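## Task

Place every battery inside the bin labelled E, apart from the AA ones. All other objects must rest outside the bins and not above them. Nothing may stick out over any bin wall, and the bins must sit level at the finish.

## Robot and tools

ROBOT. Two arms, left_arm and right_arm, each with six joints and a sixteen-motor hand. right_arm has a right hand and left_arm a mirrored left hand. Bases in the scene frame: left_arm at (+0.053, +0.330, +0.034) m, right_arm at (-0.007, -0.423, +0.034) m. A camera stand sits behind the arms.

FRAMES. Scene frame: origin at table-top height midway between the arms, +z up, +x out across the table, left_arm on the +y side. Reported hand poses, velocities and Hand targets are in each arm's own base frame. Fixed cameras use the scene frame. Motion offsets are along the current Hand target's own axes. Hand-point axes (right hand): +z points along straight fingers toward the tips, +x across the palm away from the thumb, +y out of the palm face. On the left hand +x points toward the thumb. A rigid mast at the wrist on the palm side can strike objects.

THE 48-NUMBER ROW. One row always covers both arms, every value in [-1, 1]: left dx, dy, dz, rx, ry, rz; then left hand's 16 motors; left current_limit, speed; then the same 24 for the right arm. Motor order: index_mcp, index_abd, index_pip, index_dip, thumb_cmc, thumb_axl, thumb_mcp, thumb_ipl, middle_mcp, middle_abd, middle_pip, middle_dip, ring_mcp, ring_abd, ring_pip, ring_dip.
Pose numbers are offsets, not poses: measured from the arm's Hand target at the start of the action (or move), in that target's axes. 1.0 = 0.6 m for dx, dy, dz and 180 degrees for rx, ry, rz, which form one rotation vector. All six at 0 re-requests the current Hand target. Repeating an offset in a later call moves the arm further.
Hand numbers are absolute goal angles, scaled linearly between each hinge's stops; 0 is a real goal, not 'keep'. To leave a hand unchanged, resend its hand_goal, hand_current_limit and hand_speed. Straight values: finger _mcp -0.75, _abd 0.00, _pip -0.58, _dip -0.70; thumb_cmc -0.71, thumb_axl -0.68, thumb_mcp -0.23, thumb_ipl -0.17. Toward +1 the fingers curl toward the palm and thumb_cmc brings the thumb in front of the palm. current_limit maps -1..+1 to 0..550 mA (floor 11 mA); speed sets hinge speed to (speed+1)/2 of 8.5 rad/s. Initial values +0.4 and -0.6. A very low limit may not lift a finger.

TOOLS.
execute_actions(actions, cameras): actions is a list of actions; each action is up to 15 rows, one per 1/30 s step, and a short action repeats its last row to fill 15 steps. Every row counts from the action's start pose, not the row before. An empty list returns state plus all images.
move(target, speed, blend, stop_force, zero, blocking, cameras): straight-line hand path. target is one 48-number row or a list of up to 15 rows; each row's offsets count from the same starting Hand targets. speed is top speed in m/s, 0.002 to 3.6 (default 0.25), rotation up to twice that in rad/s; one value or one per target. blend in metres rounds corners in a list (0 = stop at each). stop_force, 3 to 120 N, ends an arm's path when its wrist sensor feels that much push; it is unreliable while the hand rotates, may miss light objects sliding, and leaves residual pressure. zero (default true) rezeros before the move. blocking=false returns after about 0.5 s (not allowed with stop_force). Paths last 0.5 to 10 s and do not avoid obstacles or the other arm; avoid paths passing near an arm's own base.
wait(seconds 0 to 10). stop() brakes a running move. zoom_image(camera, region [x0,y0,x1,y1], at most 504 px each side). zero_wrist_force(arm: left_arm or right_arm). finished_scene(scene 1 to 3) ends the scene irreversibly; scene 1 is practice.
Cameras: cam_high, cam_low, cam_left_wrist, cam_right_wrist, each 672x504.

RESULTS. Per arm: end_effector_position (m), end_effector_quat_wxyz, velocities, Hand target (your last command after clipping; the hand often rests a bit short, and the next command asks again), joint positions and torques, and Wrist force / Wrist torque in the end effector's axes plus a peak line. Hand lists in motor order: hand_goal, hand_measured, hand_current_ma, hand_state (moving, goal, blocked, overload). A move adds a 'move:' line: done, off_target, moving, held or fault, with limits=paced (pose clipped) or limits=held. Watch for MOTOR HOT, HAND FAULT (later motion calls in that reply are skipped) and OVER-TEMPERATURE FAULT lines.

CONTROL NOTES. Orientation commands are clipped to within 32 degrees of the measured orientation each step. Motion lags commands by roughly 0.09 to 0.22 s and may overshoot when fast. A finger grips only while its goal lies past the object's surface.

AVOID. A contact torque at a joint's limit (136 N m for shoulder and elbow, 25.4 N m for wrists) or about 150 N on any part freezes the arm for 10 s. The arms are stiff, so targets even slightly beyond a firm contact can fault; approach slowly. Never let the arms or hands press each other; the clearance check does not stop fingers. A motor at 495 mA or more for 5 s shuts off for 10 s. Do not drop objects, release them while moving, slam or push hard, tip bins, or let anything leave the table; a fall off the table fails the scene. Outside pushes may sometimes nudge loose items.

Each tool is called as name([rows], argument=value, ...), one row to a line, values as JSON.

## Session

execute_actions(actions=[], cameras=["all"])

zoom_image(camera="cam_high", region=[350, 40, 620, 280])

zoom_image(camera="cam_high", region=[340, 250, 610, 500])

Scene clock: 0.00 s.
left_arm: end_effector_position=(+0.2310, -0.1424, +0.1968) hand_goal=(-0.754, +0.000, -0.576, -0.696, -0.714, -0.678, -0.226, -0.168, -0.754, +0.000, -0.576, -0.696, -0.754, +0.000, -0.576, -0.696) hand_measured=(-0.754, +0.000, -0.576, -0.696, -0.714, -0.678, -0.226, -0.168, -0.754, +0.000, -0.576, -0.696, -0.754, +0.000, -0.576, -0.696) hand_current_ma=(+0, +0, +0, +0, +0, +0, +0, +0, +0, +0, +0, +0, +0, +0, +0, +0) hand_state=(goal, goal, goal, goal, goal, goal, goal, goal, goal, goal, goal, goal, goal, goal, goal, goal) hand_current_limit=0.40 hand_speed=-0.60 end_effector_quat_wxyz=(+0.472, +0.554, -0.416, -0.545) | right_arm: end_effector_position=(+0.2883, +0.2128, +0.2962) hand_goal=(-0.754, +0.000, -0.576, -0.696, -0.714, -0.678, -0.226, -0.168, -0.754, +0.000, -0.576, -0.696, -0.754, +0.000, -0.576, -0.696) hand_measured=(-0.754, +0.000, -0.576, -0.696, -0.714, -0.678, -0.226, -0.168, -0.754, +0.000, -0.576, -0.696, -0.754, +0.000, -0.576, -0.696) hand_current_ma=(+0, +0, +0, +0, +0, +0, +0, +0, +0, +0, +0, +0, +0, +0, +0, +0) hand_state=(goal, goal, goal, goal, goal, goal, goal, goal, goal, goal, goal, goal, goal, goal, goal, goal) hand_current_limit=0.40 hand_speed=-0.60 end_effector_quat_wxyz=(+0.555, +0.499, -0.644, -0.169)
Joint positions: left_arm=[3.246 -2.108 -1.981 -2.233 1.605 -3.356] | right_arm=[0.182 -1.168 1.536 -0.707 -1.742 3.697]
Joint velocities: within noise
Joint torques (N m): no reading
Wrist force (N): no reading
Wrist torque (N m): no reading
Wrist force, peak (N): no reading
Hand target: left_arm +0.2310, -0.1424, +0.1968; +0.472, +0.554, -0.416, -0.545 | right_arm +0.2883, +0.2128, +0.2962; +0.555, +0.499, -0.644, -0.169
camera_calibration:
cam_left_wrist: T_world_to_cam=[[-0.0891995, 0.908777, -0.407637, 0.196415], [0.736396, -0.215399, -0.641346, -0.122596], [-0.670645, -0.35739, -0.650006, 0.358819], [0, 0, 0, 1]] pos_world=[0.34844, -0.0766666, 0.234674]
cam_right_wrist: T_world_to_cam=[[-0.377644, 0.92398, 0.0603836, -0.0697179], [0.846535, 0.370943, -0.381812, -0.26115], [-0.375185, -0.0930722, -0.922266, 0.526538], [0, 0, 0, 1]] pos_world=[0.392293, 0.210296, 0.390107]

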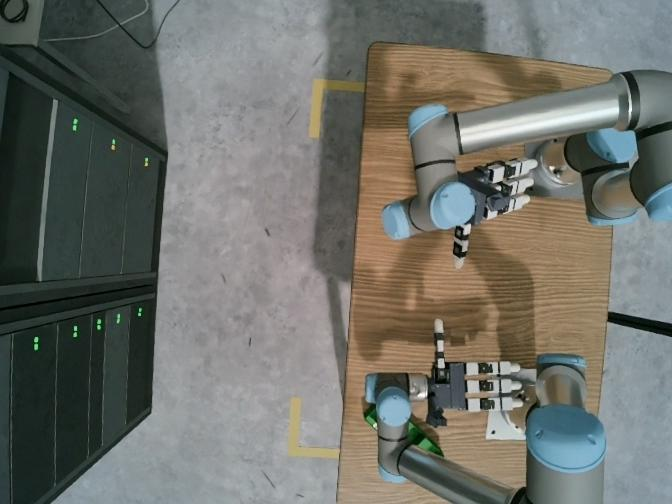

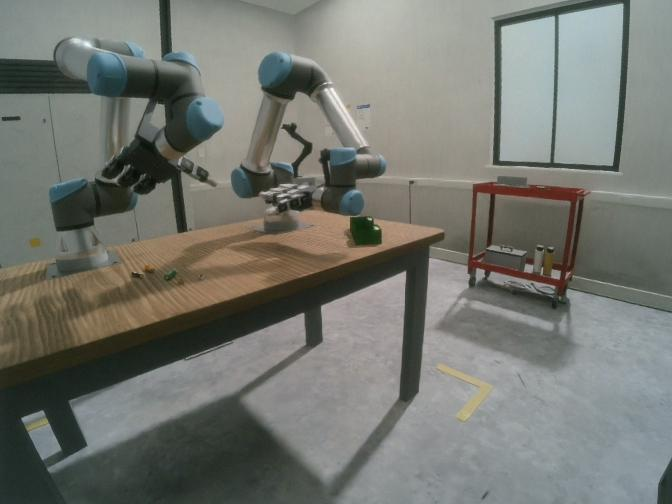

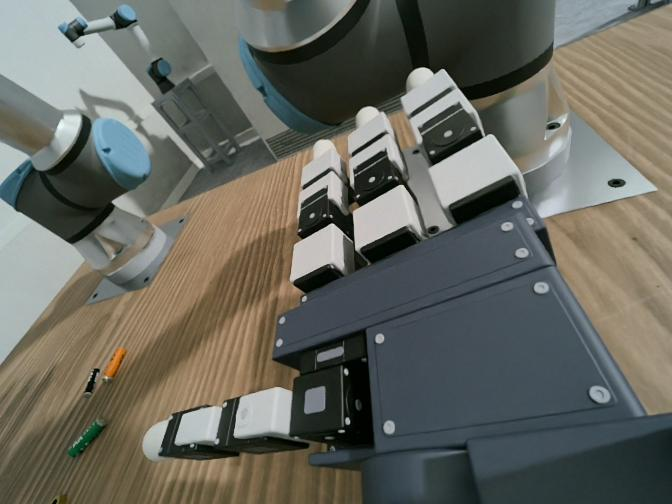

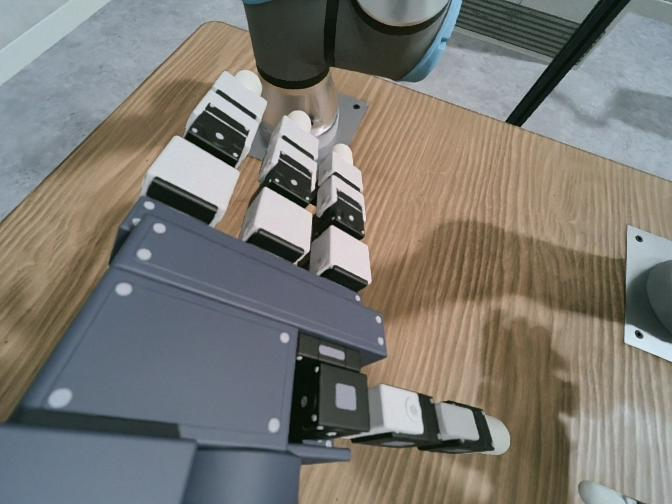

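Scaled by 1.867.

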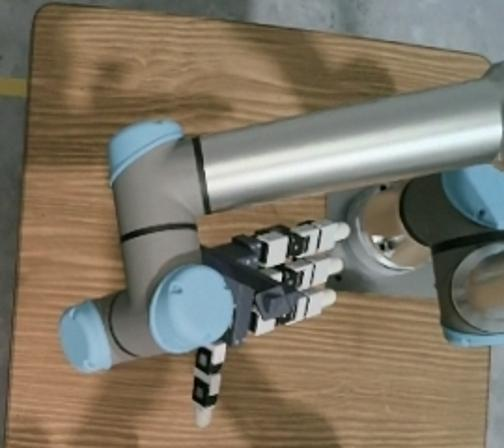

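Scaled by 1.867.

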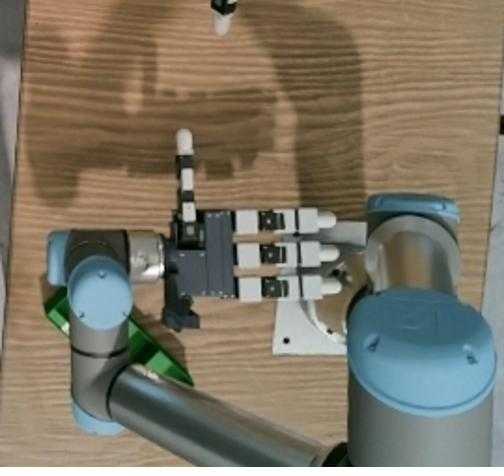

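zoom_image(camera="cam_left_wrist", region=[0, 320, 160, 504])

zoom_image(camera="cam_low", region=[110, 240, 230, 300])

zoom_image(camera="cam_low", region=[320, 190, 420, 260])

Scaled by 2.739.

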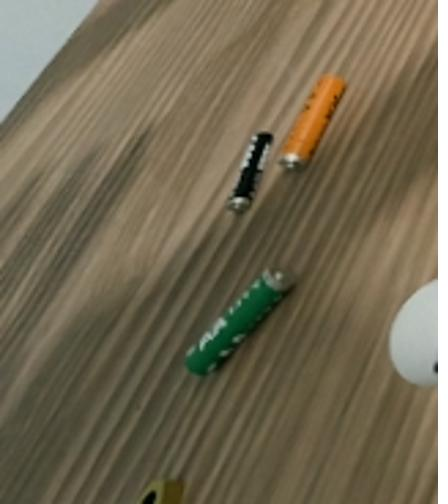

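Scaled by 4.200.

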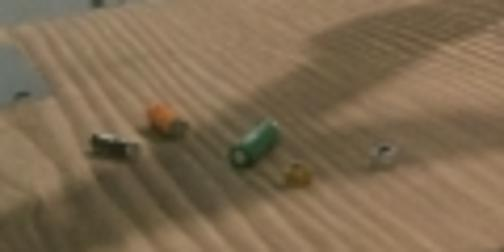

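Scaled by 5.040.

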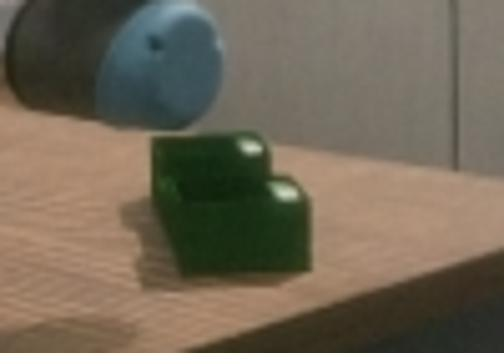

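move([
  [-0.5233,-0.0133,-0.2227,0.5128,0.0367,0.0695,-0.78,0,0.653,-0.406,0.466,-0.678,0.036,0.02,-0.95,0,0.9,0.75,-0.95,0,0.9,0.75,0.4,-0.6,0.4348,-0.2168,0.0418,0,0,0,-0.754,0,-0.576,-0.696,-0.714,-0.678,-0.226,-0.168,-0.754,0,-0.576,-0.696,-0.754,0,-0.576,-0.696,0.4,-0.6],
  [-0.5233,-0.0133,-0.2227,0.5128,0.0367,0.0695,-0.78,0,0.653,-0.406,0.466,-0.678,0.036,0.02,-0.95,0,0.9,0.75,-0.95,0,0.9,0.75,0.4,-0.6,0.9130,-0.3545,0.5142,0,0,0,-0.754,0,-0.576,-0.696,-0.714,-0.678,-0.226,-0.168,-0.754,0,-0.576,-0.696,-0.754,0,-0.576,-0.696,0.4,-0.6],
], speed=0.35, blend=[0.05,0], cameras=["all"])

zoom_image(camera="cam_high", region=[350, 120, 600, 320])

zoom_image(camera="cam_left_wrist", region=[300, 0, 672, 380])

Scene clock: 18.87 s.
left_arm: end_effector_position=(+0.3454, +0.1758, +0.2503) hand_goal=(-0.780, +0.000, +0.652, -0.406, +0.466, -0.678, +0.036, +0.020, -0.950, +0.000, +0.900, +0.750, -0.950, +0.000, +0.900, +0.750) hand_measured=(-0.784, +0.000, +0.646, -0.408, +0.464, -0.678, +0.038, +0.018, -0.952, +0.000, +0.894, +0.748, -0.952, +0.000, +0.894, +0.748) hand_current_ma=(-4, +0, -6, -2, -2, +0, +2, -1, -1, +0, -6, -2, -1, +0, -6, -2) hand_state=(goal, goal, goal, goal, goal, goal, goal, goal, goal, goal, goal, goal, goal, goal, goal, goal) hand_current_limit=0.40 hand_speed=-0.60 end_effector_quat_wxyz=(-0.002, +0.707, -0.707, +0.002) | right_arm: end_effector_position=(+0.3493, -0.0666, +0.3288) hand_goal=(-0.754, +0.000, -0.576, -0.696, -0.714, -0.678, -0.226, -0.168, -0.754, +0.000, -0.576, -0.696, -0.754, +0.000, -0.576, -0.696) hand_measured=(-0.760, +0.000, -0.576, -0.696, -0.720, -0.678, -0.226, -0.168, -0.760, +0.000, -0.576, -0.696, -0.760, +0.000, -0.576, -0.696) hand_current_ma=(-2, +0, +0, +0, -2, +0, +0, +0, -3, +0, +0, +0, -2, +0, +0, +0) hand_state=(goal, goal, goal, goal, goal, goal, goal, goal, goal, goal, goal, goal, goal, goal, goal, goal) hand_current_limit=0.40 hand_speed=-0.60 end_effector_quat_wxyz=(+0.555, +0.499, -0.644, -0.169)
Joint positions: left_arm=[3.861 -1.515 -1.902 -1.29 1.567 -2.421] | right_arm=[-0.303 -1.174 1.466 -0.706 -2.195 3.505]
Joint torques (N m): left_arm=[8.2 28.67 13.72 4.02 -1.51 2.62] | right_arm=[7.06 -24.49 -24.49 2.35 0.94 1.45]
Wrist force (N): left_arm=[-1.0 1.0 1.3] | right_arm=[-0.1 -0.1 0.1]
Wrist torque (N m): left_arm=[0.02 -0.08 0.11] | right_arm=[-0.03 0.00 -0.03]
Wrist force, peak (N): left_arm=[-1.5 0.8 1.4] | right_arm=[6.1 -2.0 3.7]
Hand target: left_arm +0.3454, +0.1759, +0.2503; -0.002, +0.707, -0.707, +0.002 (not the last commanded pose) | right_arm +0.3493, -0.0665, +0.3288; +0.555, +0.499, -0.644, -0.169 (not the last commanded pose)
Off the commanded pose: left_arm 0.001 m, 0 deg | right_arm 0.412 m, 0 deg.
move: held (right_arm; a check stopped the path); path passed 0 of 2 targets; limits=held
pose unreachable (right arm): on one or more control steps of this call, first in action 0 (counted from 0), this arm could not follow its commanded pose, so it was not sent that pose on those steps. It may still have moved: this result reports where it is.
cause: moving toward the commanded pose would bring two parts of the arm too close to each other (joints 4 (wrist 1) to 6 (wrist 3) lie between them).
camera_calibration:
cam_left_wrist: T_world_to_cam=[[0.592851, 0.805288, -0.00632188, -0.378595], [0.53792, -0.390149, 0.747279, -0.352215], [0.599308, -0.446426, -0.66448, 0.164746], [0, 0, 0, 1]] pos_world=[0.31518, 0.241009, 0.37028]
cam_right_wrist: T_world_to_cam=[[-0.377618, 0.923977, 0.0605831, 0.209327], [0.84634, 0.370951, -0.382235, -0.196508], [-0.37565, -0.093065, -0.922077, 0.553532], [0, 0, 0, 1]] pos_world=[0.453292, -0.0690042, 0.422606]

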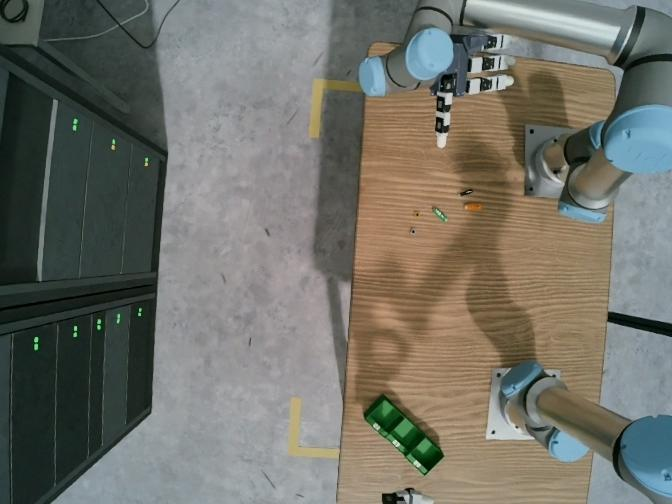

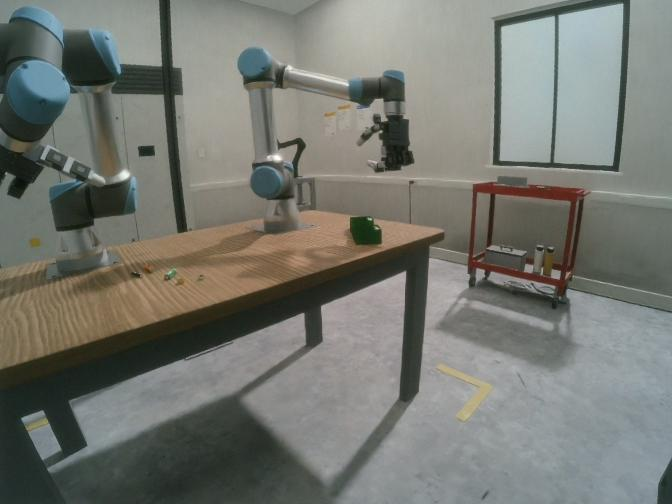

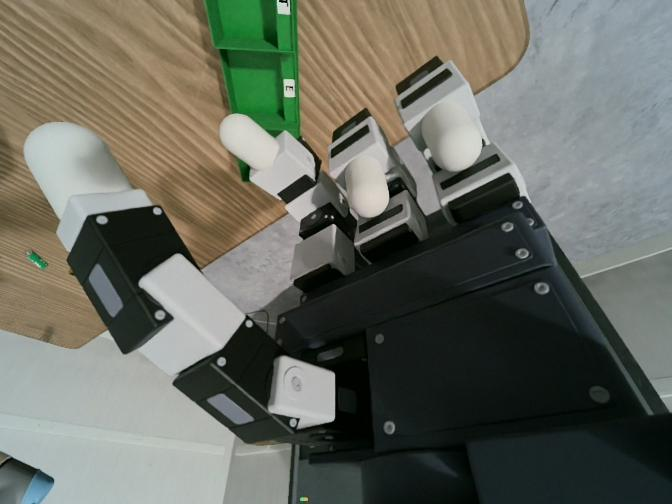

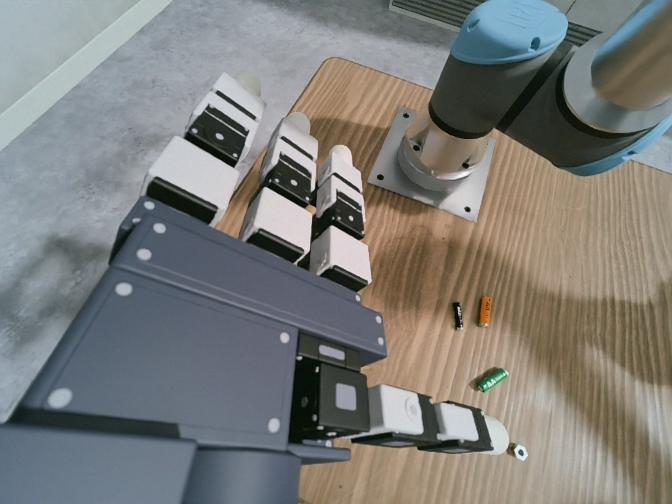

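Scaled by 2.016.

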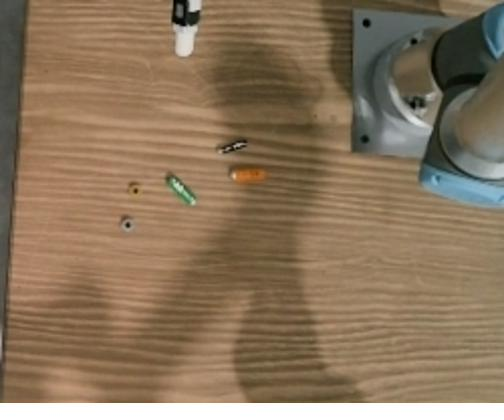

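Scaled by 1.326.

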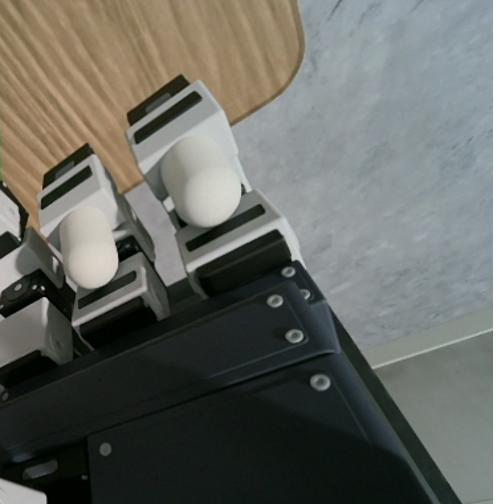

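zoom_image(camera="cam_left_wrist", region=[180, 0, 360, 200])

zoom_image(camera="cam_high", region=[350, 385, 460, 485])

zoom_image(camera="cam_right_wrist", region=[430, 270, 560, 400])

zoom_image(camera="cam_high", region=[400, 170, 500, 250])

Scaled by 2.520.

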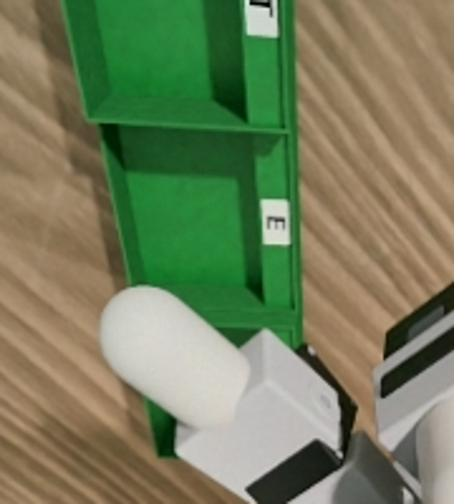

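Scaled by 4.582.

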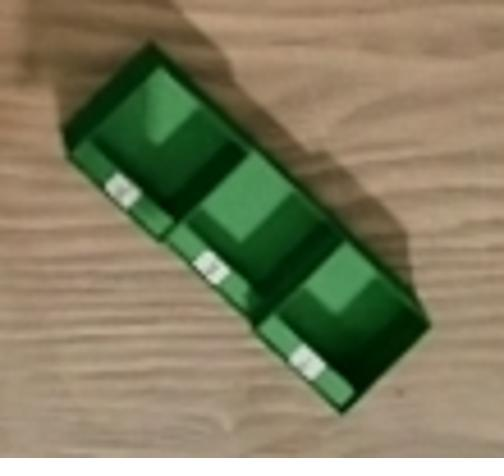

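Scaled by 3.877.

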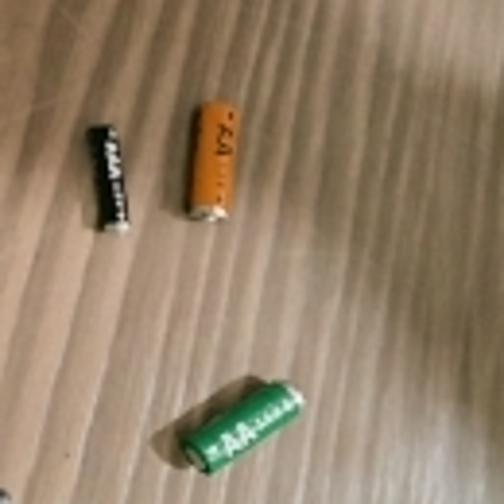

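Scaled by 5.040.

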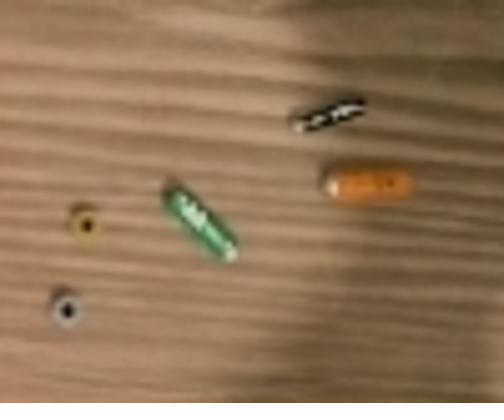

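move(target=[0.9932,-0.0910,0.0505,0,0,0.8889,-0.78,0,0.653,-0.406,0.466,-0.678,0.036,0.02,-0.95,0,0.9,0.75,-0.95,0,0.9,0.75,0.4,-0.6,0.3042,-0.0475,0.3953,-0.1517,-0.2143,0.0909,-0.754,0,-0.576,-0.696,-0.714,-0.678,-0.226,-0.168,-0.754,0,-0.576,-0.696,-0.754,0,-0.576,-0.696,0.4,-0.6], speed=0.4, cameras=["cam_high","cam_left_wrist"])

Scene clock: 32.27 s.
left_arm: end_effector_position=(+0.3996, -0.4201, +0.2203) hand_goal=(-0.780, +0.000, +0.652, -0.406, +0.466, -0.678, +0.036, +0.020, -0.950, +0.000, +0.900, +0.750, -0.950, +0.000, +0.900, +0.750) hand_measured=(-0.784, +0.000, +0.646, -0.408, +0.464, -0.678, +0.038, +0.018, -0.952, +0.000, +0.894, +0.748, -0.952, +0.000, +0.894, +0.748) hand_current_ma=(-4, +0, -6, -2, -1, +0, +2, -1, -1, +0, -6, -2, -1, +0, -6, -2) hand_state=(goal, goal, goal, goal, goal, goal, goal, goal, goal, goal, goal, goal, goal, goal, goal, goal) hand_current_limit=0.40 hand_speed=-0.60 end_effector_quat_wxyz=(+0.003, +0.574, +0.819, +0.002) | right_arm: end_effector_position=(+0.1735, -0.3104, +0.3288) hand_goal=(-0.754, +0.000, -0.576, -0.696, -0.714, -0.678, -0.226, -0.168, -0.754, +0.000, -0.576, -0.696, -0.754, +0.000, -0.576, -0.696) hand_measured=(-0.760, +0.000, -0.576, -0.696, -0.720, -0.678, -0.226, -0.168, -0.760, +0.000, -0.576, -0.696, -0.760, +0.000, -0.576, -0.696) hand_current_ma=(-2, +0, +0, +0, -2, +0, +0, +0, -3, +0, +0, +0, -2, +0, +0, +0) hand_state=(goal, goal, goal, goal, goal, goal, goal, goal, goal, goal, goal, goal, goal, goal, goal, goal) hand_current_limit=0.40 hand_speed=-0.60 end_effector_quat_wxyz=(-0.432, -0.180, +0.794, +0.388)
Joint positions: left_arm=[2.412 -1.776 -1.702 -1.229 1.575 -1.078] | right_arm=[-1.176 -1.174 1.465 -0.705 -2.195 3.506]
Joint torques (N m): left_arm=[-8.84 19.62 27.81 0.43 -1.58 2.39] | right_arm=[-7.69 -24.85 -24.9 2.31 1.04 1.36]
Wrist force (N): left_arm=[-0.7 0.7 1.6] | right_arm=[0.0 -0.3 0.5]
Wrist torque (N m): left_arm=[-0.03 -0.12 0.13] | right_arm=[-0.08 -0.02 -0.04]
Wrist force, peak (N): left_arm=[-2.2 1.3 1.5] | right_arm=[0.7 -0.3 0.4]
Hand target: left_arm +0.3996, -0.4201, +0.2203; +0.003, +0.574, +0.819, +0.002 | right_arm +0.1735, -0.3104, +0.3288; -0.432, -0.180, +0.794, +0.388
Off the commanded pose: left_arm 0.000 m, 0 deg | right_arm 0.000 m, 0 deg.
move: done
camera_calibration:
cam_left_wrist: T_world_to_cam=[[-0.281529, -0.959475, -0.0122321, -0.321704], [-0.648437, 0.180837, 0.739478, 0.124196], [-0.707298, 0.216117, -0.67307, 0.648681], [0, 0, 0, 1]] pos_world=[0.448776, -0.471316, 0.340832]
Images, in order (width x height): cam_high 672x504, cam_left_wrist 672x504.

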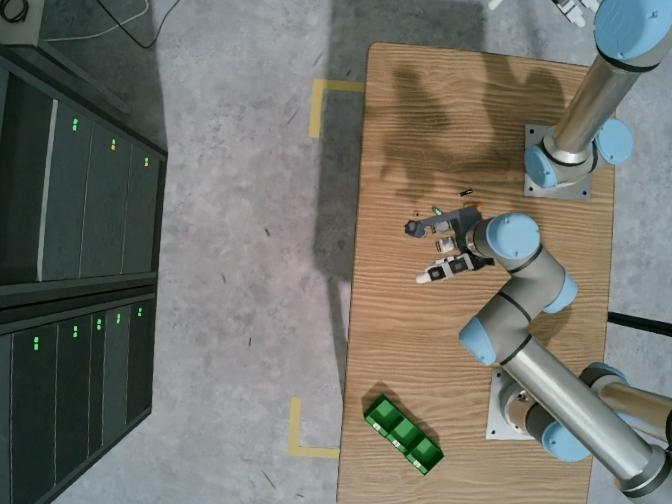

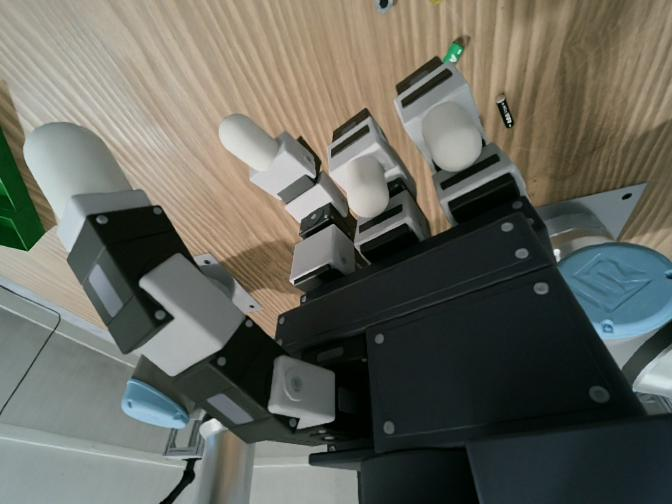

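move(target=[-0.2690,-0.3442,0.2338,0.3327,-0.0233,0.0403,-0.78,0,0.653,-0.406,0.466,-0.678,0.036,0.02,-0.95,0,0.9,0.75,-0.95,0,0.9,0.75,0.4,-0.6,0,0,0,0,0,0,-0.754,0,-0.576,-0.696,-0.714,-0.678,-0.226,-0.168,-0.754,0,-0.576,-0.696,-0.754,0,-0.576,-0.696,0.4,-0.6], speed=0.3, cameras=["cam_high","cam_left_wrist"])

zoom_image(camera="cam_left_wrist", region=[0, 0, 300, 200])

Scene clock: 36.30 s.
left_arm: end_effector_position=(+0.2615, -0.6422, +0.0791) hand_goal=(-0.780, +0.000, +0.652, -0.406, +0.466, -0.678, +0.036, +0.020, -0.950, +0.000, +0.900, +0.750, -0.950, +0.000, +0.900, +0.750) hand_measured=(-0.776, +0.000, +0.648, -0.408, +0.464, -0.678, +0.038, +0.018, -0.946, +0.000, +0.894, +0.748, -0.946, +0.000, +0.896, +0.748) hand_current_ma=(+3, +0, -4, -2, -1, +0, +2, -1, +4, +0, -5, -2, +4, +0, -5, -2) hand_state=(goal, goal, goal, goal, goal, goal, goal, goal, goal, goal, goal, goal, goal, goal, goal, goal) hand_current_limit=0.40 hand_speed=-0.60 end_effector_quat_wxyz=(-0.255, +0.547, +0.674, -0.427) | right_arm: end_effector_position=(+0.1735, -0.3104, +0.3288) hand_goal=(-0.754, +0.000, -0.576, -0.696, -0.714, -0.678, -0.226, -0.168, -0.754, +0.000, -0.576, -0.696, -0.754, +0.000, -0.576, -0.696) hand_measured=(-0.760, +0.000, -0.576, -0.696, -0.720, -0.678, -0.226, -0.168, -0.760, +0.000, -0.576, -0.696, -0.760, +0.000, -0.576, -0.696) hand_current_ma=(-2, +0, +0, +0, -2, +0, +0, +0, -3, +0, +0, +0, -2, +0, +0, +0) hand_state=(goal, goal, goal, goal, goal, goal, goal, goal, goal, goal, goal, goal, goal, goal, goal, goal) hand_current_limit=0.40 hand_speed=-0.60 end_effector_quat_wxyz=(-0.432, -0.180, +0.794, +0.388)
Joint positions: left_arm=[2.355 -2.271 -1.287 -1.777 0.672 -0.686] | right_arm=[-1.176 -1.174 1.465 -0.705 -2.195 3.506]
Joint torques (N m): left_arm=[-8.24 36.56 24.54 -0.65 -2.86 2.35] | right_arm=[-8.34 -24.74 -25.14 2.26 1.06 1.38]
Wrist force (N): left_arm=[-1.2 2.6 0.5] | right_arm=[-0.2 -0.2 0.3]
Wrist torque (N m): left_arm=[0.12 0.03 0.21] | right_arm=[-0.05 0.01 -0.05]
Wrist force, peak (N): left_arm=[-1.7 3.3 1.1] | right_arm=[0.0 -0.4 0.5]
Hand target: left_arm +0.2615, -0.6423, +0.0791; -0.255, +0.547, +0.674, -0.427 | right_arm +0.1735, -0.3104, +0.3288; -0.432, -0.180, +0.794, +0.388
Off the commanded pose: left_arm 0.000 m, 0 deg | right_arm 0.000 m, 0 deg.
move: done
camera_calibration:
cam_left_wrist: T_world_to_cam=[[-0.0967204, -0.794903, 0.598977, -0.566469], [0.215236, 0.570855, 0.792337, 0.199693], [-0.971761, 0.205557, 0.115879, 0.503819], [0, 0, 0, 1]] pos_world=[0.391821, -0.667848, 0.122696]
Images, in order (width x height): cam_high 672x504, cam_left_wrist 672x504.

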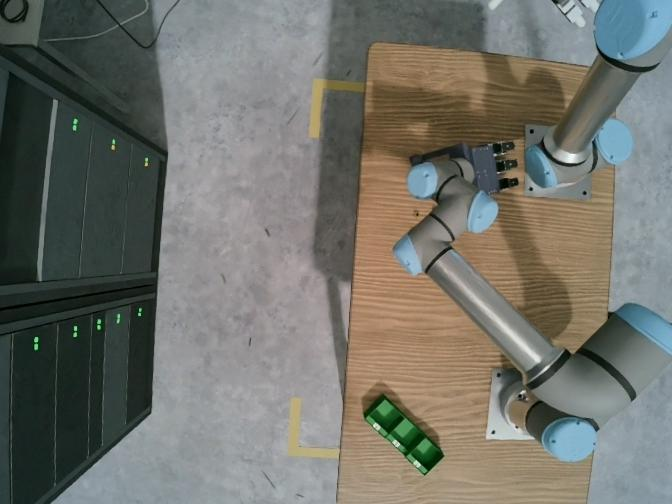

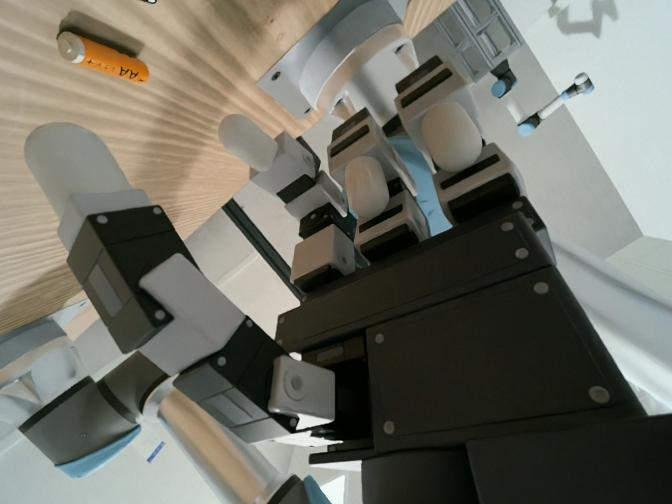

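Scaled by 1.680.

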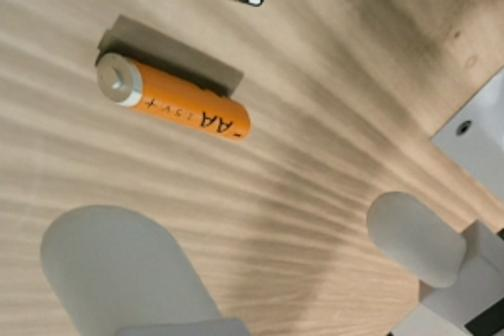

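move(target=[-0.0004,-0.0016,-0.0971,0,0,0,-0.78,0,0.653,-0.406,0.466,-0.678,0.036,0.02,-0.95,0,0.9,0.75,-0.95,0,0.9,0.75,0.4,-0.6,0.3131,-0.0413,0.4245,-0.1608,-0.2271,0.0964,-0.754,0,-0.576,-0.696,-0.714,-0.678,-0.226,-0.168,-0.754,0,-0.576,-0.696,-0.754,0,-0.576,-0.696,0.4,-0.6], speed=0.35, cameras=["cam_high","cam_left_wrist"])

zoom_image(camera="cam_left_wrist", region=[0, 0, 300, 200])

Scene clock: 41.90 s.
left_arm: end_effector_position=(+0.3082, -0.6253, +0.1094) hand_goal=(-0.780, +0.000, +0.652, -0.406, +0.466, -0.678, +0.036, +0.020, -0.950, +0.000, +0.900, +0.750, -0.950, +0.000, +0.900, +0.750) hand_measured=(-0.776, +0.000, +0.648, -0.408, +0.464, -0.678, +0.038, +0.018, -0.946, +0.000, +0.894, +0.748, -0.946, +0.000, +0.896, +0.748) hand_current_ma=(+3, +0, -4, -2, -1, +0, +2, -1, +4, +0, -5, -2, +4, +0, -5, -2) hand_state=(goal, goal, goal, goal, goal, goal, goal, goal, goal, goal, goal, goal, goal, goal, goal, goal) hand_current_limit=0.40 hand_speed=-0.60 end_effector_quat_wxyz=(-0.255, +0.547, +0.674, -0.427) | right_arm: end_effector_position=(-0.1435, -0.3253, +0.3291) hand_goal=(-0.754, +0.000, -0.576, -0.696, -0.714, -0.678, -0.226, -0.168, -0.754, +0.000, -0.576, -0.696, -0.754, +0.000, -0.576, -0.696) hand_measured=(-0.760, +0.000, -0.576, -0.696, -0.720, -0.678, -0.226, -0.168, -0.760, +0.000, -0.576, -0.696, -0.760, +0.000, -0.576, -0.696) hand_current_ma=(-2, +0, +0, +0, -2, +0, +0, +0, -3, +0, +0, +0, -2, +0, +0, +0) hand_state=(goal, goal, goal, goal, goal, goal, goal, goal, goal, goal, goal, goal, goal, goal, goal, goal) hand_current_limit=0.40 hand_speed=-0.60 end_effector_quat_wxyz=(-0.213, +0.194, +0.791, +0.540)
Joint positions: left_arm=[2.417 -2.282 -1.173 -1.94 0.71 -0.609] | right_arm=[-2.101 -1.174 1.465 -0.705 -2.196 3.507]
Joint torques (N m): left_arm=[8.7 37.85 26.36 -0.79 0.54 2.44] | right_arm=[-8.5 -23.68 -26.34 1.91 1.14 1.41]
Wrist force (N): left_arm=[-1.4 2.9 0.5] | right_arm=[0.0 -0.3 0.2]
Wrist torque (N m): left_arm=[0.14 0.05 0.19] | right_arm=[-0.07 -0.01 -0.04]
Wrist force, peak (N): left_arm=[-1.5 3.1 0.7] | right_arm=[1.4 -1.0 0.9]
Hand target: left_arm +0.3082, -0.6253, +0.1094; -0.255, +0.547, +0.674, -0.427 | right_arm -0.1436, -0.3253, +0.3291; -0.213, +0.194, +0.791, +0.540
Off the commanded pose: left_arm 0.000 m, 0 deg | right_arm 0.000 m, 0 deg.
move: done
camera_calibration:
cam_left_wrist: T_world_to_cam=[[-0.0967373, -0.794894, 0.598987, -0.566646], [0.215369, 0.570834, 0.792316, 0.155897], [-0.971729, 0.20565, 0.115975, 0.542344], [0, 0, 0, 1]] pos_world=[0.43862, -0.650948, 0.152996]
Images, in order (width x height): cam_high 672x504, cam_left_wrist 672x504.

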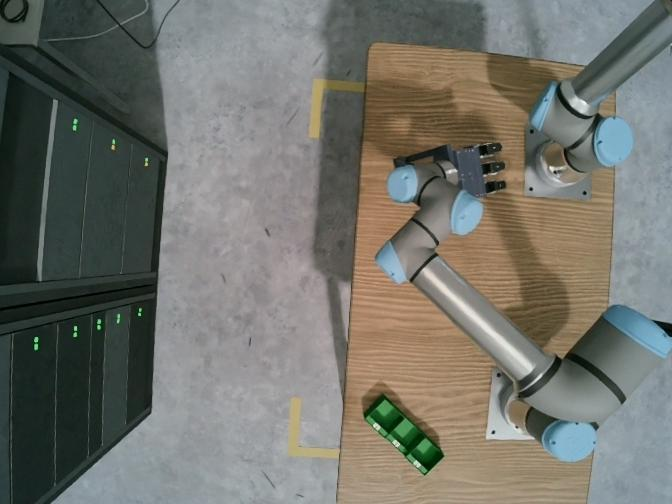

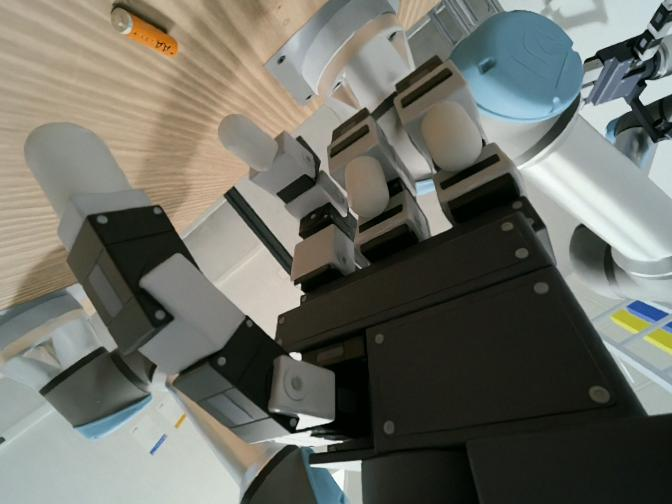

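Scaled by 1.680.

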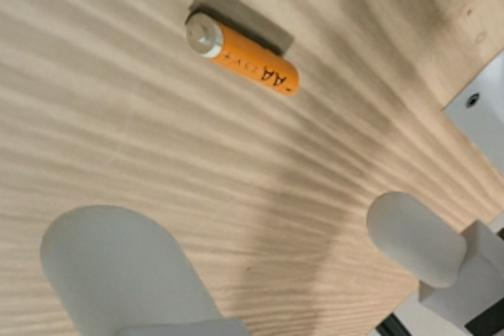

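move(target=[0.0100,0.0715,0.0417,0,0,0,-0.78,0,0.653,-0.406,0.466,-0.678,0.036,0.02,-0.95,0,0.9,0.75,-0.95,0,0.9,0.75,0.4,-0.6,0,0,0,0,0,0,-0.754,0,-0.576,-0.696,-0.714,-0.678,-0.226,-0.168,-0.754,0,-0.576,-0.696,-0.754,0,-0.576,-0.696,0.4,-0.6], speed=0.2, cameras=["cam_left_wrist"])

zoom_image(camera="cam_left_wrist", region=[50, 0, 300, 166])

Scene clock: 44.83 s.
left_arm: end_effector_position=(+0.3086, -0.6253, +0.0594) hand_goal=(-0.780, +0.000, +0.652, -0.406, +0.466, -0.678, +0.036, +0.020, -0.950, +0.000, +0.900, +0.750, -0.950, +0.000, +0.900, +0.750) hand_measured=(-0.776, +0.000, +0.648, -0.408, +0.464, -0.678, +0.038, +0.018, -0.946, +0.000, +0.894, +0.748, -0.946, +0.000, +0.896, +0.748) hand_current_ma=(+3, +0, -4, -2, -1, +0, +2, -1, +5, +0, -5, -2, +5, +0, -5, -2) hand_state=(goal, goal, goal, goal, goal, goal, goal, goal, goal, goal, goal, goal, goal, goal, goal, goal) hand_current_limit=0.40 hand_speed=-0.60 end_effector_quat_wxyz=(-0.255, +0.547, +0.674, -0.427) | right_arm: end_effector_position=(-0.1436, -0.3253, +0.3291) hand_goal=(-0.754, +0.000, -0.576, -0.696, -0.714, -0.678, -0.226, -0.168, -0.754, +0.000, -0.576, -0.696, -0.754, +0.000, -0.576, -0.696) hand_measured=(-0.760, +0.000, -0.576, -0.696, -0.720, -0.678, -0.226, -0.168, -0.760, +0.000, -0.576, -0.696, -0.760, +0.000, -0.576, -0.696) hand_current_ma=(-2, +0, +0, +0, -2, +0, +0, +0, -3, +0, +0, +0, -2, +0, +0, +0) hand_state=(goal, goal, goal, goal, goal, goal, goal, goal, goal, goal, goal, goal, goal, goal, goal, goal) hand_current_limit=0.40 hand_speed=-0.60 end_effector_quat_wxyz=(-0.213, +0.194, +0.791, +0.540)
Joint positions: left_arm=[2.417 -2.327 -1.229 -1.839 0.71 -0.608] | right_arm=[-2.102 -1.174 1.465 -0.705 -2.196 3.507]
Joint torques (N m): left_arm=[-1.41 38.71 11.6 2.98 -2.79 -2.36] | right_arm=[-7.96 -24.44 -24.64 2.25 1.08 1.43]
Wrist force (N): left_arm=[-1.3 2.9 0.5] | right_arm=[0.0 -0.1 0.4]
Wrist torque (N m): left_arm=[0.15 0.03 0.30] | right_arm=[-0.05 -0.02 -0.03]
Wrist force, peak (N): left_arm=[-1.2 3.7 1.0] | right_arm=[0.0 -0.4 0.4]
Hand target: left_arm +0.3086, -0.6253, +0.0594; -0.255, +0.547, +0.674, -0.427 | right_arm -0.1436, -0.3253, +0.3291; -0.213, +0.194, +0.791, +0.540
Off the commanded pose: left_arm 0.000 m, 0 deg | right_arm 0.000 m, 0 deg.
move: done
camera_calibration:
cam_left_wrist: T_world_to_cam=[[-0.0966804, -0.794961, 0.598908, -0.536718], [0.215305, 0.570776, 0.792375, 0.19541], [-0.971749, 0.205555, 0.115976, 0.548478], [0, 0, 0, 1]] pos_world=[0.43902, -0.650947, 0.102996]
Images, in order (width x height): cam_left_wrist 672x504.

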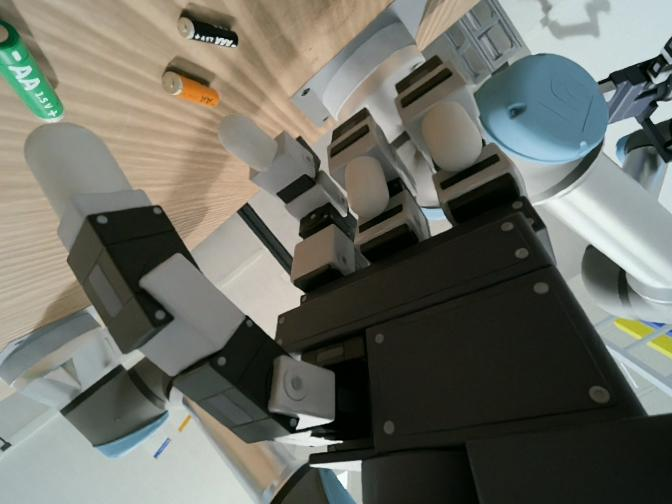

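Scaled by 2.016.

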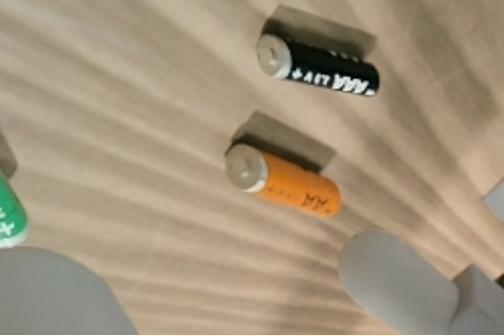

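move(target=[-0.0015,-0.0010,0.1598,0,0,0,-0.78,0,0.653,-0.406,0.466,-0.678,0.036,0.02,-0.95,0,0.9,0.75,-0.95,0,0.9,0.75,0.4,-0.6,0,0,0,0,0,0,-0.754,0,-0.576,-0.696,-0.714,-0.678,-0.226,-0.168,-0.754,0,-0.576,-0.696,-0.754,0,-0.576,-0.696,0.4,-0.6], speed=0.12, cameras=["cam_left_wrist","cam_high"])

zoom_image(camera="cam_left_wrist", region=[0, 50, 300, 250])

Scene clock: 52.17 s.
left_arm: end_effector_position=(+0.2308, -0.6545, +0.0116) hand_goal=(-0.780, +0.000, +0.652, -0.406, +0.466, -0.678, +0.036, +0.020, -0.950, +0.000, +0.900, +0.750, -0.950, +0.000, +0.900, +0.750) hand_measured=(-0.776, +0.000, +0.648, -0.408, +0.464, -0.678, +0.038, +0.018, -0.946, +0.000, +0.894, +0.748, -0.946, +0.000, +0.896, +0.748) hand_current_ma=(+3, +0, -3, -2, -1, +0, +2, -1, +5, +0, -5, -2, +5, +0, -4, -2) hand_state=(goal, goal, goal, goal, goal, goal, goal, goal, goal, goal, goal, goal, goal, goal, goal, goal) hand_current_limit=0.40 hand_speed=-0.60 end_effector_quat_wxyz=(-0.255, +0.547, +0.674, -0.427) | right_arm: end_effector_position=(-0.1436, -0.3253, +0.3291) hand_goal=(-0.754, +0.000, -0.576, -0.696, -0.714, -0.678, -0.226, -0.168, -0.754, +0.000, -0.576, -0.696, -0.754, +0.000, -0.576, -0.696) hand_measured=(-0.760, +0.000, -0.576, -0.696, -0.720, -0.678, -0.226, -0.168, -0.760, +0.000, -0.576, -0.696, -0.760, +0.000, -0.576, -0.696) hand_current_ma=(-2, +0, +0, +0, -2, +0, +0, +0, -3, +0, +0, +0, -2, +0, +0, +0) hand_state=(goal, goal, goal, goal, goal, goal, goal, goal, goal, goal, goal, goal, goal, goal, goal, goal) hand_current_limit=0.40 hand_speed=-0.60 end_effector_quat_wxyz=(-0.213, +0.194, +0.791, +0.540)
Joint positions: left_arm=[2.312 -2.334 -1.38 -1.576 0.648 -0.744] | right_arm=[-2.102 -1.174 1.465 -0.705 -2.196 3.507]
Joint torques (N m): left_arm=[-9.63 37.36 10.28 2.9 -2.85 -2.38] | right_arm=[-7.86 -24.46 -24.65 2.27 1.01 1.33]
Wrist force (N): left_arm=[-1.3 2.6 0.4] | right_arm=[0.3 0.0 0.3]
Wrist torque (N m): left_arm=[0.12 0.05 0.37] | right_arm=[-0.04 -0.05 -0.01]
Wrist force, peak (N): left_arm=[-1.5 3.1 0.8] | right_arm=[0.0 -0.4 0.5]
Hand target: left_arm +0.2308, -0.6545, +0.0115; -0.255, +0.547, +0.674, -0.427 | right_arm -0.1436, -0.3253, +0.3291; -0.213, +0.194, +0.791, +0.540
Off the commanded pose: left_arm 0.000 m, 0 deg | right_arm 0.000 m, 0 deg.
move: done
camera_calibration:
cam_left_wrist: T_world_to_cam=[[-0.0967373, -0.794894, 0.598987, -0.538704], [0.215369, 0.570834, 0.792316, 0.266803], [-0.971729, 0.20565, 0.115975, 0.484491], [0, 0, 0, 1]] pos_world=[0.36122, -0.680148, 0.0550956]
Images, in order (width x height): cam_high 672x504, cam_left_wrist 672x504.

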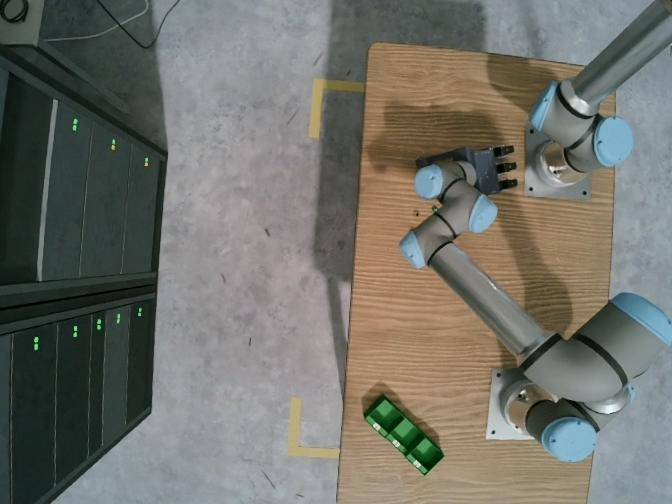

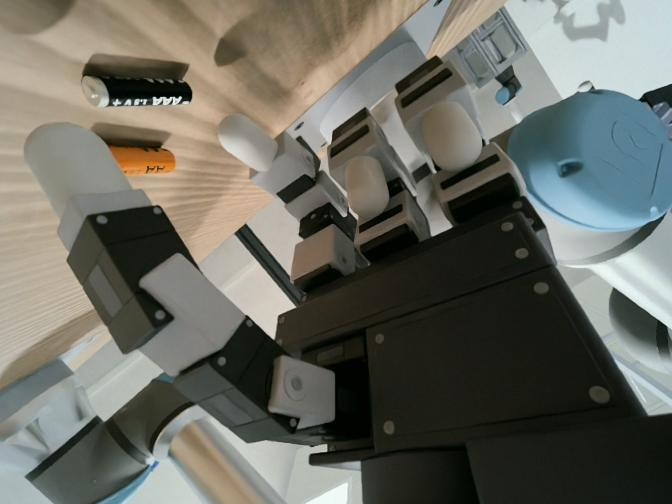

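Scaled by 1.680.

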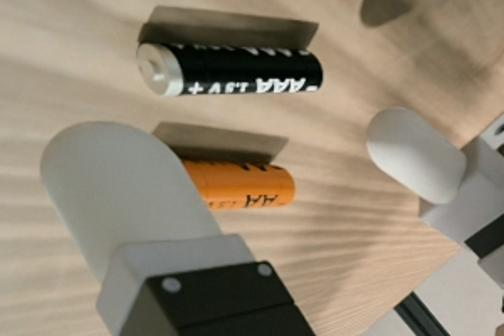

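execute_actions(actions=[], cameras=["cam_left_wrist","cam_high"])

zoom_image(camera="cam_left_wrist", region=[0, 50, 300, 250])

Scene clock: 56.37 s.
left_arm: end_effector_position=(+0.2308, -0.6545, +0.0115) hand_goal=(-0.780, +0.000, +0.652, -0.406, +0.466, -0.678, +0.036, +0.020, -0.950, +0.000, +0.900, +0.750, -0.950, +0.000, +0.900, +0.750) hand_measured=(-0.776, +0.000, +0.648, -0.408, +0.464, -0.678, +0.038, +0.018, -0.946, +0.000, +0.894, +0.748, -0.946, +0.000, +0.896, +0.748) hand_current_ma=(+3, +0, -3, -2, -1, +0, +2, -1, +5, +0, -5, -2, +5, +0, -4, -2) hand_state=(goal, goal, goal, goal, goal, goal, goal, goal, goal, goal, goal, goal, goal, goal, goal, goal) hand_current_limit=0.40 hand_speed=-0.60 end_effector_quat_wxyz=(-0.255, +0.547, +0.674, -0.427) | right_arm: end_effector_position=(-0.1436, -0.3253, +0.3291) hand_goal=(-0.754, +0.000, -0.576, -0.696, -0.714, -0.678, -0.226, -0.168, -0.754, +0.000, -0.576, -0.696, -0.754, +0.000, -0.576, -0.696) hand_measured=(-0.760, +0.000, -0.576, -0.696, -0.720, -0.678, -0.226, -0.168, -0.760, +0.000, -0.576, -0.696, -0.760, +0.000, -0.576, -0.696) hand_current_ma=(-2, +0, +0, +0, -2, +0, +0, +0, -3, +0, +0, +0, -2, +0, +0, +0) hand_state=(goal, goal, goal, goal, goal, goal, goal, goal, goal, goal, goal, goal, goal, goal, goal, goal) hand_current_limit=0.40 hand_speed=-0.60 end_effector_quat_wxyz=(-0.213, +0.194, +0.791, +0.540)
Joint positions: left_arm=[2.312 -2.334 -1.38 -1.576 0.648 -0.744] | right_arm=[-2.102 -1.174 1.465 -0.705 -2.196 3.507]
Joint velocities: within noise
Joint torques (N m): left_arm=[-9.04 37.91 9.4 2.98 -2.83 -2.36] | right_arm=[-7.63 -24.54 -24.89 2.35 1.01 1.23]
Wrist force (N): left_arm=[-1.5 2.9 0.4] | right_arm=[-0.2 -0.3 0.2]
Wrist torque (N m): left_arm=[0.15 0.06 0.35] | right_arm=[-0.06 0.01 -0.05]
Wrist force, peak (N): left_arm=[-1.4 3.2 0.5] | right_arm=[0.1 -0.2 0.6]
Hand target: left_arm +0.2308, -0.6545, +0.0115; -0.255, +0.547, +0.674, -0.427 | right_arm -0.1436, -0.3253, +0.3291; -0.213, +0.194, +0.791, +0.540
Off the commanded pose: left_arm 0.000 m, 0 deg | right_arm 0.000 m, 0 deg.
camera_calibration:
cam_left_wrist: T_world_to_cam=[[-0.0967373, -0.794894, 0.598987, -0.538704], [0.215369, 0.570834, 0.792316, 0.266803], [-0.971729, 0.20565, 0.115975, 0.484491], [0, 0, 0, 1]] pos_world=[0.36122, -0.680148, 0.0550956]
Images, in order (width x height): cam_high 672x504, cam_left_wrist 672x504.

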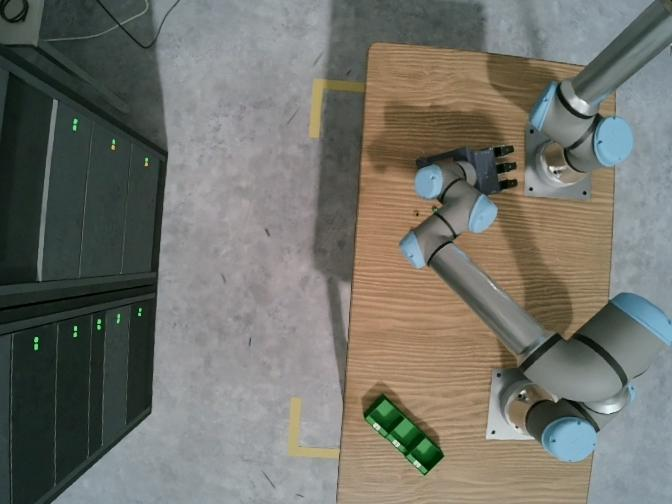

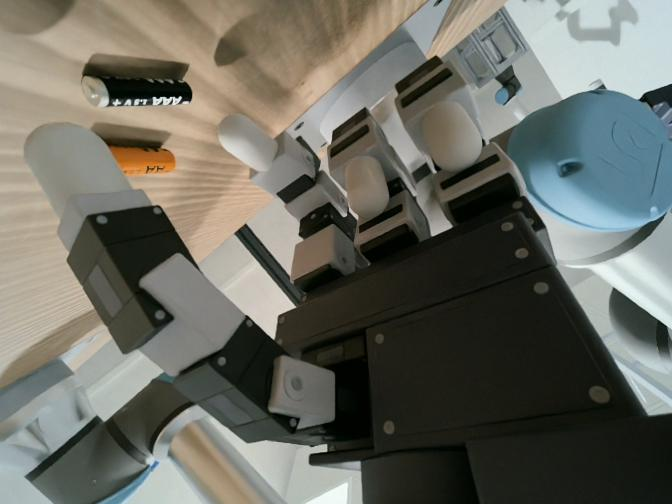

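Scaled by 1.680.

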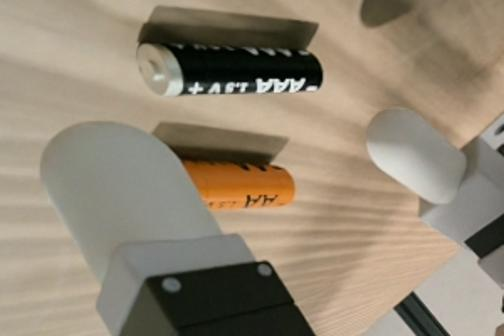

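zero_wrist_force(arm="left_arm")

move(target=[0.003715,0.02644,0.015417,0,0,0,-0.78,0,0.653,-0.406,0.466,-0.678,0.036,0.02,-0.95,0,0.9,0.75,-0.95,0,0.9,0.75,0.4,-0.6, 0,0,0,0,0,0,-0.754,0,-0.576,-0.696,-0.714,-0.678,-0.226,-0.168,-0.754,0,-0.576,-0.696,-0.754,0,-0.576,-0.696,0.4,-0.6], speed=0.05, stop_force=4, cameras=["cam_left_wrist"])

zoom_image(camera="cam_left_wrist", region=[0, 50, 300, 250])

Wrist force sensor zeroed.

Scene clock: 62.77 s.
left_arm: end_effector_position=(+0.2309, -0.6545, -0.0070) hand_goal=(-0.780, +0.000, +0.652, -0.406, +0.466, -0.678, +0.036, +0.020, -0.950, +0.000, +0.900, +0.750, -0.950, +0.000, +0.900, +0.750) hand_measured=(-0.776, +0.000, +0.648, -0.408, +0.464, -0.678, +0.038, +0.018, -0.946, +0.000, +0.894, +0.748, -0.946, +0.000, +0.896, +0.748) hand_current_ma=(+3, +0, -3, -2, -1, +0, +2, -1, +5, +0, -5, -2, +5, +0, -4, -2) hand_state=(goal, goal, goal, goal, goal, goal, goal, goal, goal, goal, goal, goal, goal, goal, goal, goal) hand_current_limit=0.40 hand_speed=-0.60 end_effector_quat_wxyz=(-0.255, +0.547, +0.674, -0.427) | right_arm: end_effector_position=(-0.1436, -0.3253, +0.3291) hand_goal=(-0.754, +0.000, -0.576, -0.696, -0.714, -0.678, -0.226, -0.168, -0.754, +0.000, -0.576, -0.696, -0.754, +0.000, -0.576, -0.696) hand_measured=(-0.760, +0.000, -0.576, -0.696, -0.720, -0.678, -0.226, -0.168, -0.760, +0.000, -0.576, -0.696, -0.760, +0.000, -0.576, -0.696) hand_current_ma=(-2, +0, +0, +0, -2, +0, +0, +0, -3, +0, +0, +0, -2, +0, +0, +0) hand_state=(goal, goal, goal, goal, goal, goal, goal, goal, goal, goal, goal, goal, goal, goal, goal, goal) hand_current_limit=0.40 hand_speed=-0.60 end_effector_quat_wxyz=(-0.213, +0.194, +0.791, +0.540)
Joint positions: left_arm=[2.312 -2.359 -1.389 -1.542 0.648 -0.743] | right_arm=[-2.102 -1.174 1.465 -0.705 -2.196 3.507]
Joint torques (N m): left_arm=[7.86 37.9 9.54 3.31 0.49 -0.48] | right_arm=[-7.69 -24.65 -24.6 2.27 0.9 1.2]
Wrist force (N, zeroed by zero_wrist_force on left_arm): left_arm=[0.1 0.0 -0.2] | right_arm=[0.1 -0.2 0.2]
Wrist torque (N m, zeroed by zero_wrist_force on left_arm): left_arm=[0.02 -0.02 0.01] | right_arm=[-0.06 -0.02 -0.03]
Wrist force, peak (N, zeroed by zero_wrist_force on left_arm): left_arm=[0.3 0.3 0.3] | right_arm=[-0.1 -0.3 0.5]
Hand target: left_arm +0.2309, -0.6545, -0.0070; -0.255, +0.547, +0.674, -0.427 | right_arm -0.1436, -0.3253, +0.3291; -0.213, +0.194, +0.791, +0.540
Off the commanded pose: left_arm 0.000 m, 0 deg | right_arm 0.000 m, 0 deg.
move: done
camera_calibration:
cam_left_wrist: T_world_to_cam=[[-0.0967373, -0.794894, 0.598987, -0.527613], [0.215369, 0.570834, 0.792316, 0.281439], [-0.971729, 0.20565, 0.115975, 0.486734], [0, 0, 0, 1]] pos_world=[0.36132, -0.680148, 0.0365956]
Images, in order (width x height): cam_left_wrist 672x504.

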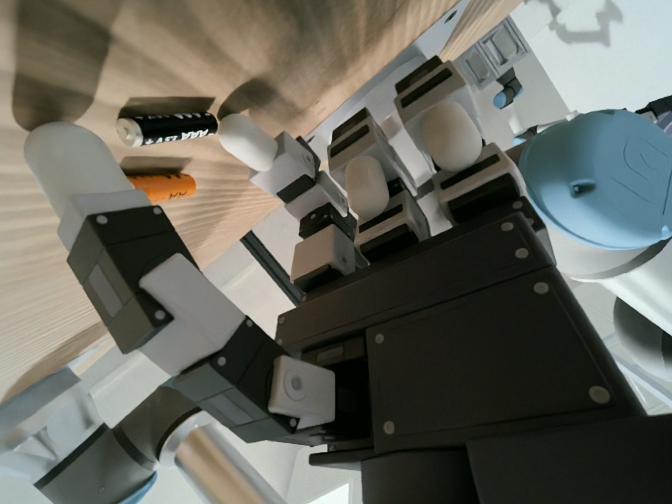

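Scaled by 1.680.

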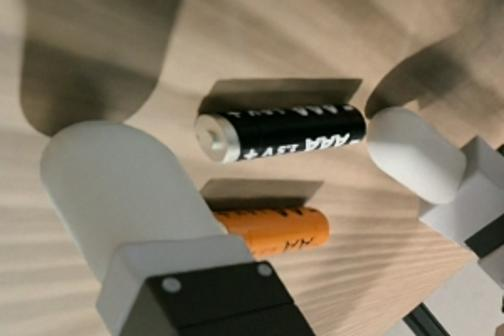

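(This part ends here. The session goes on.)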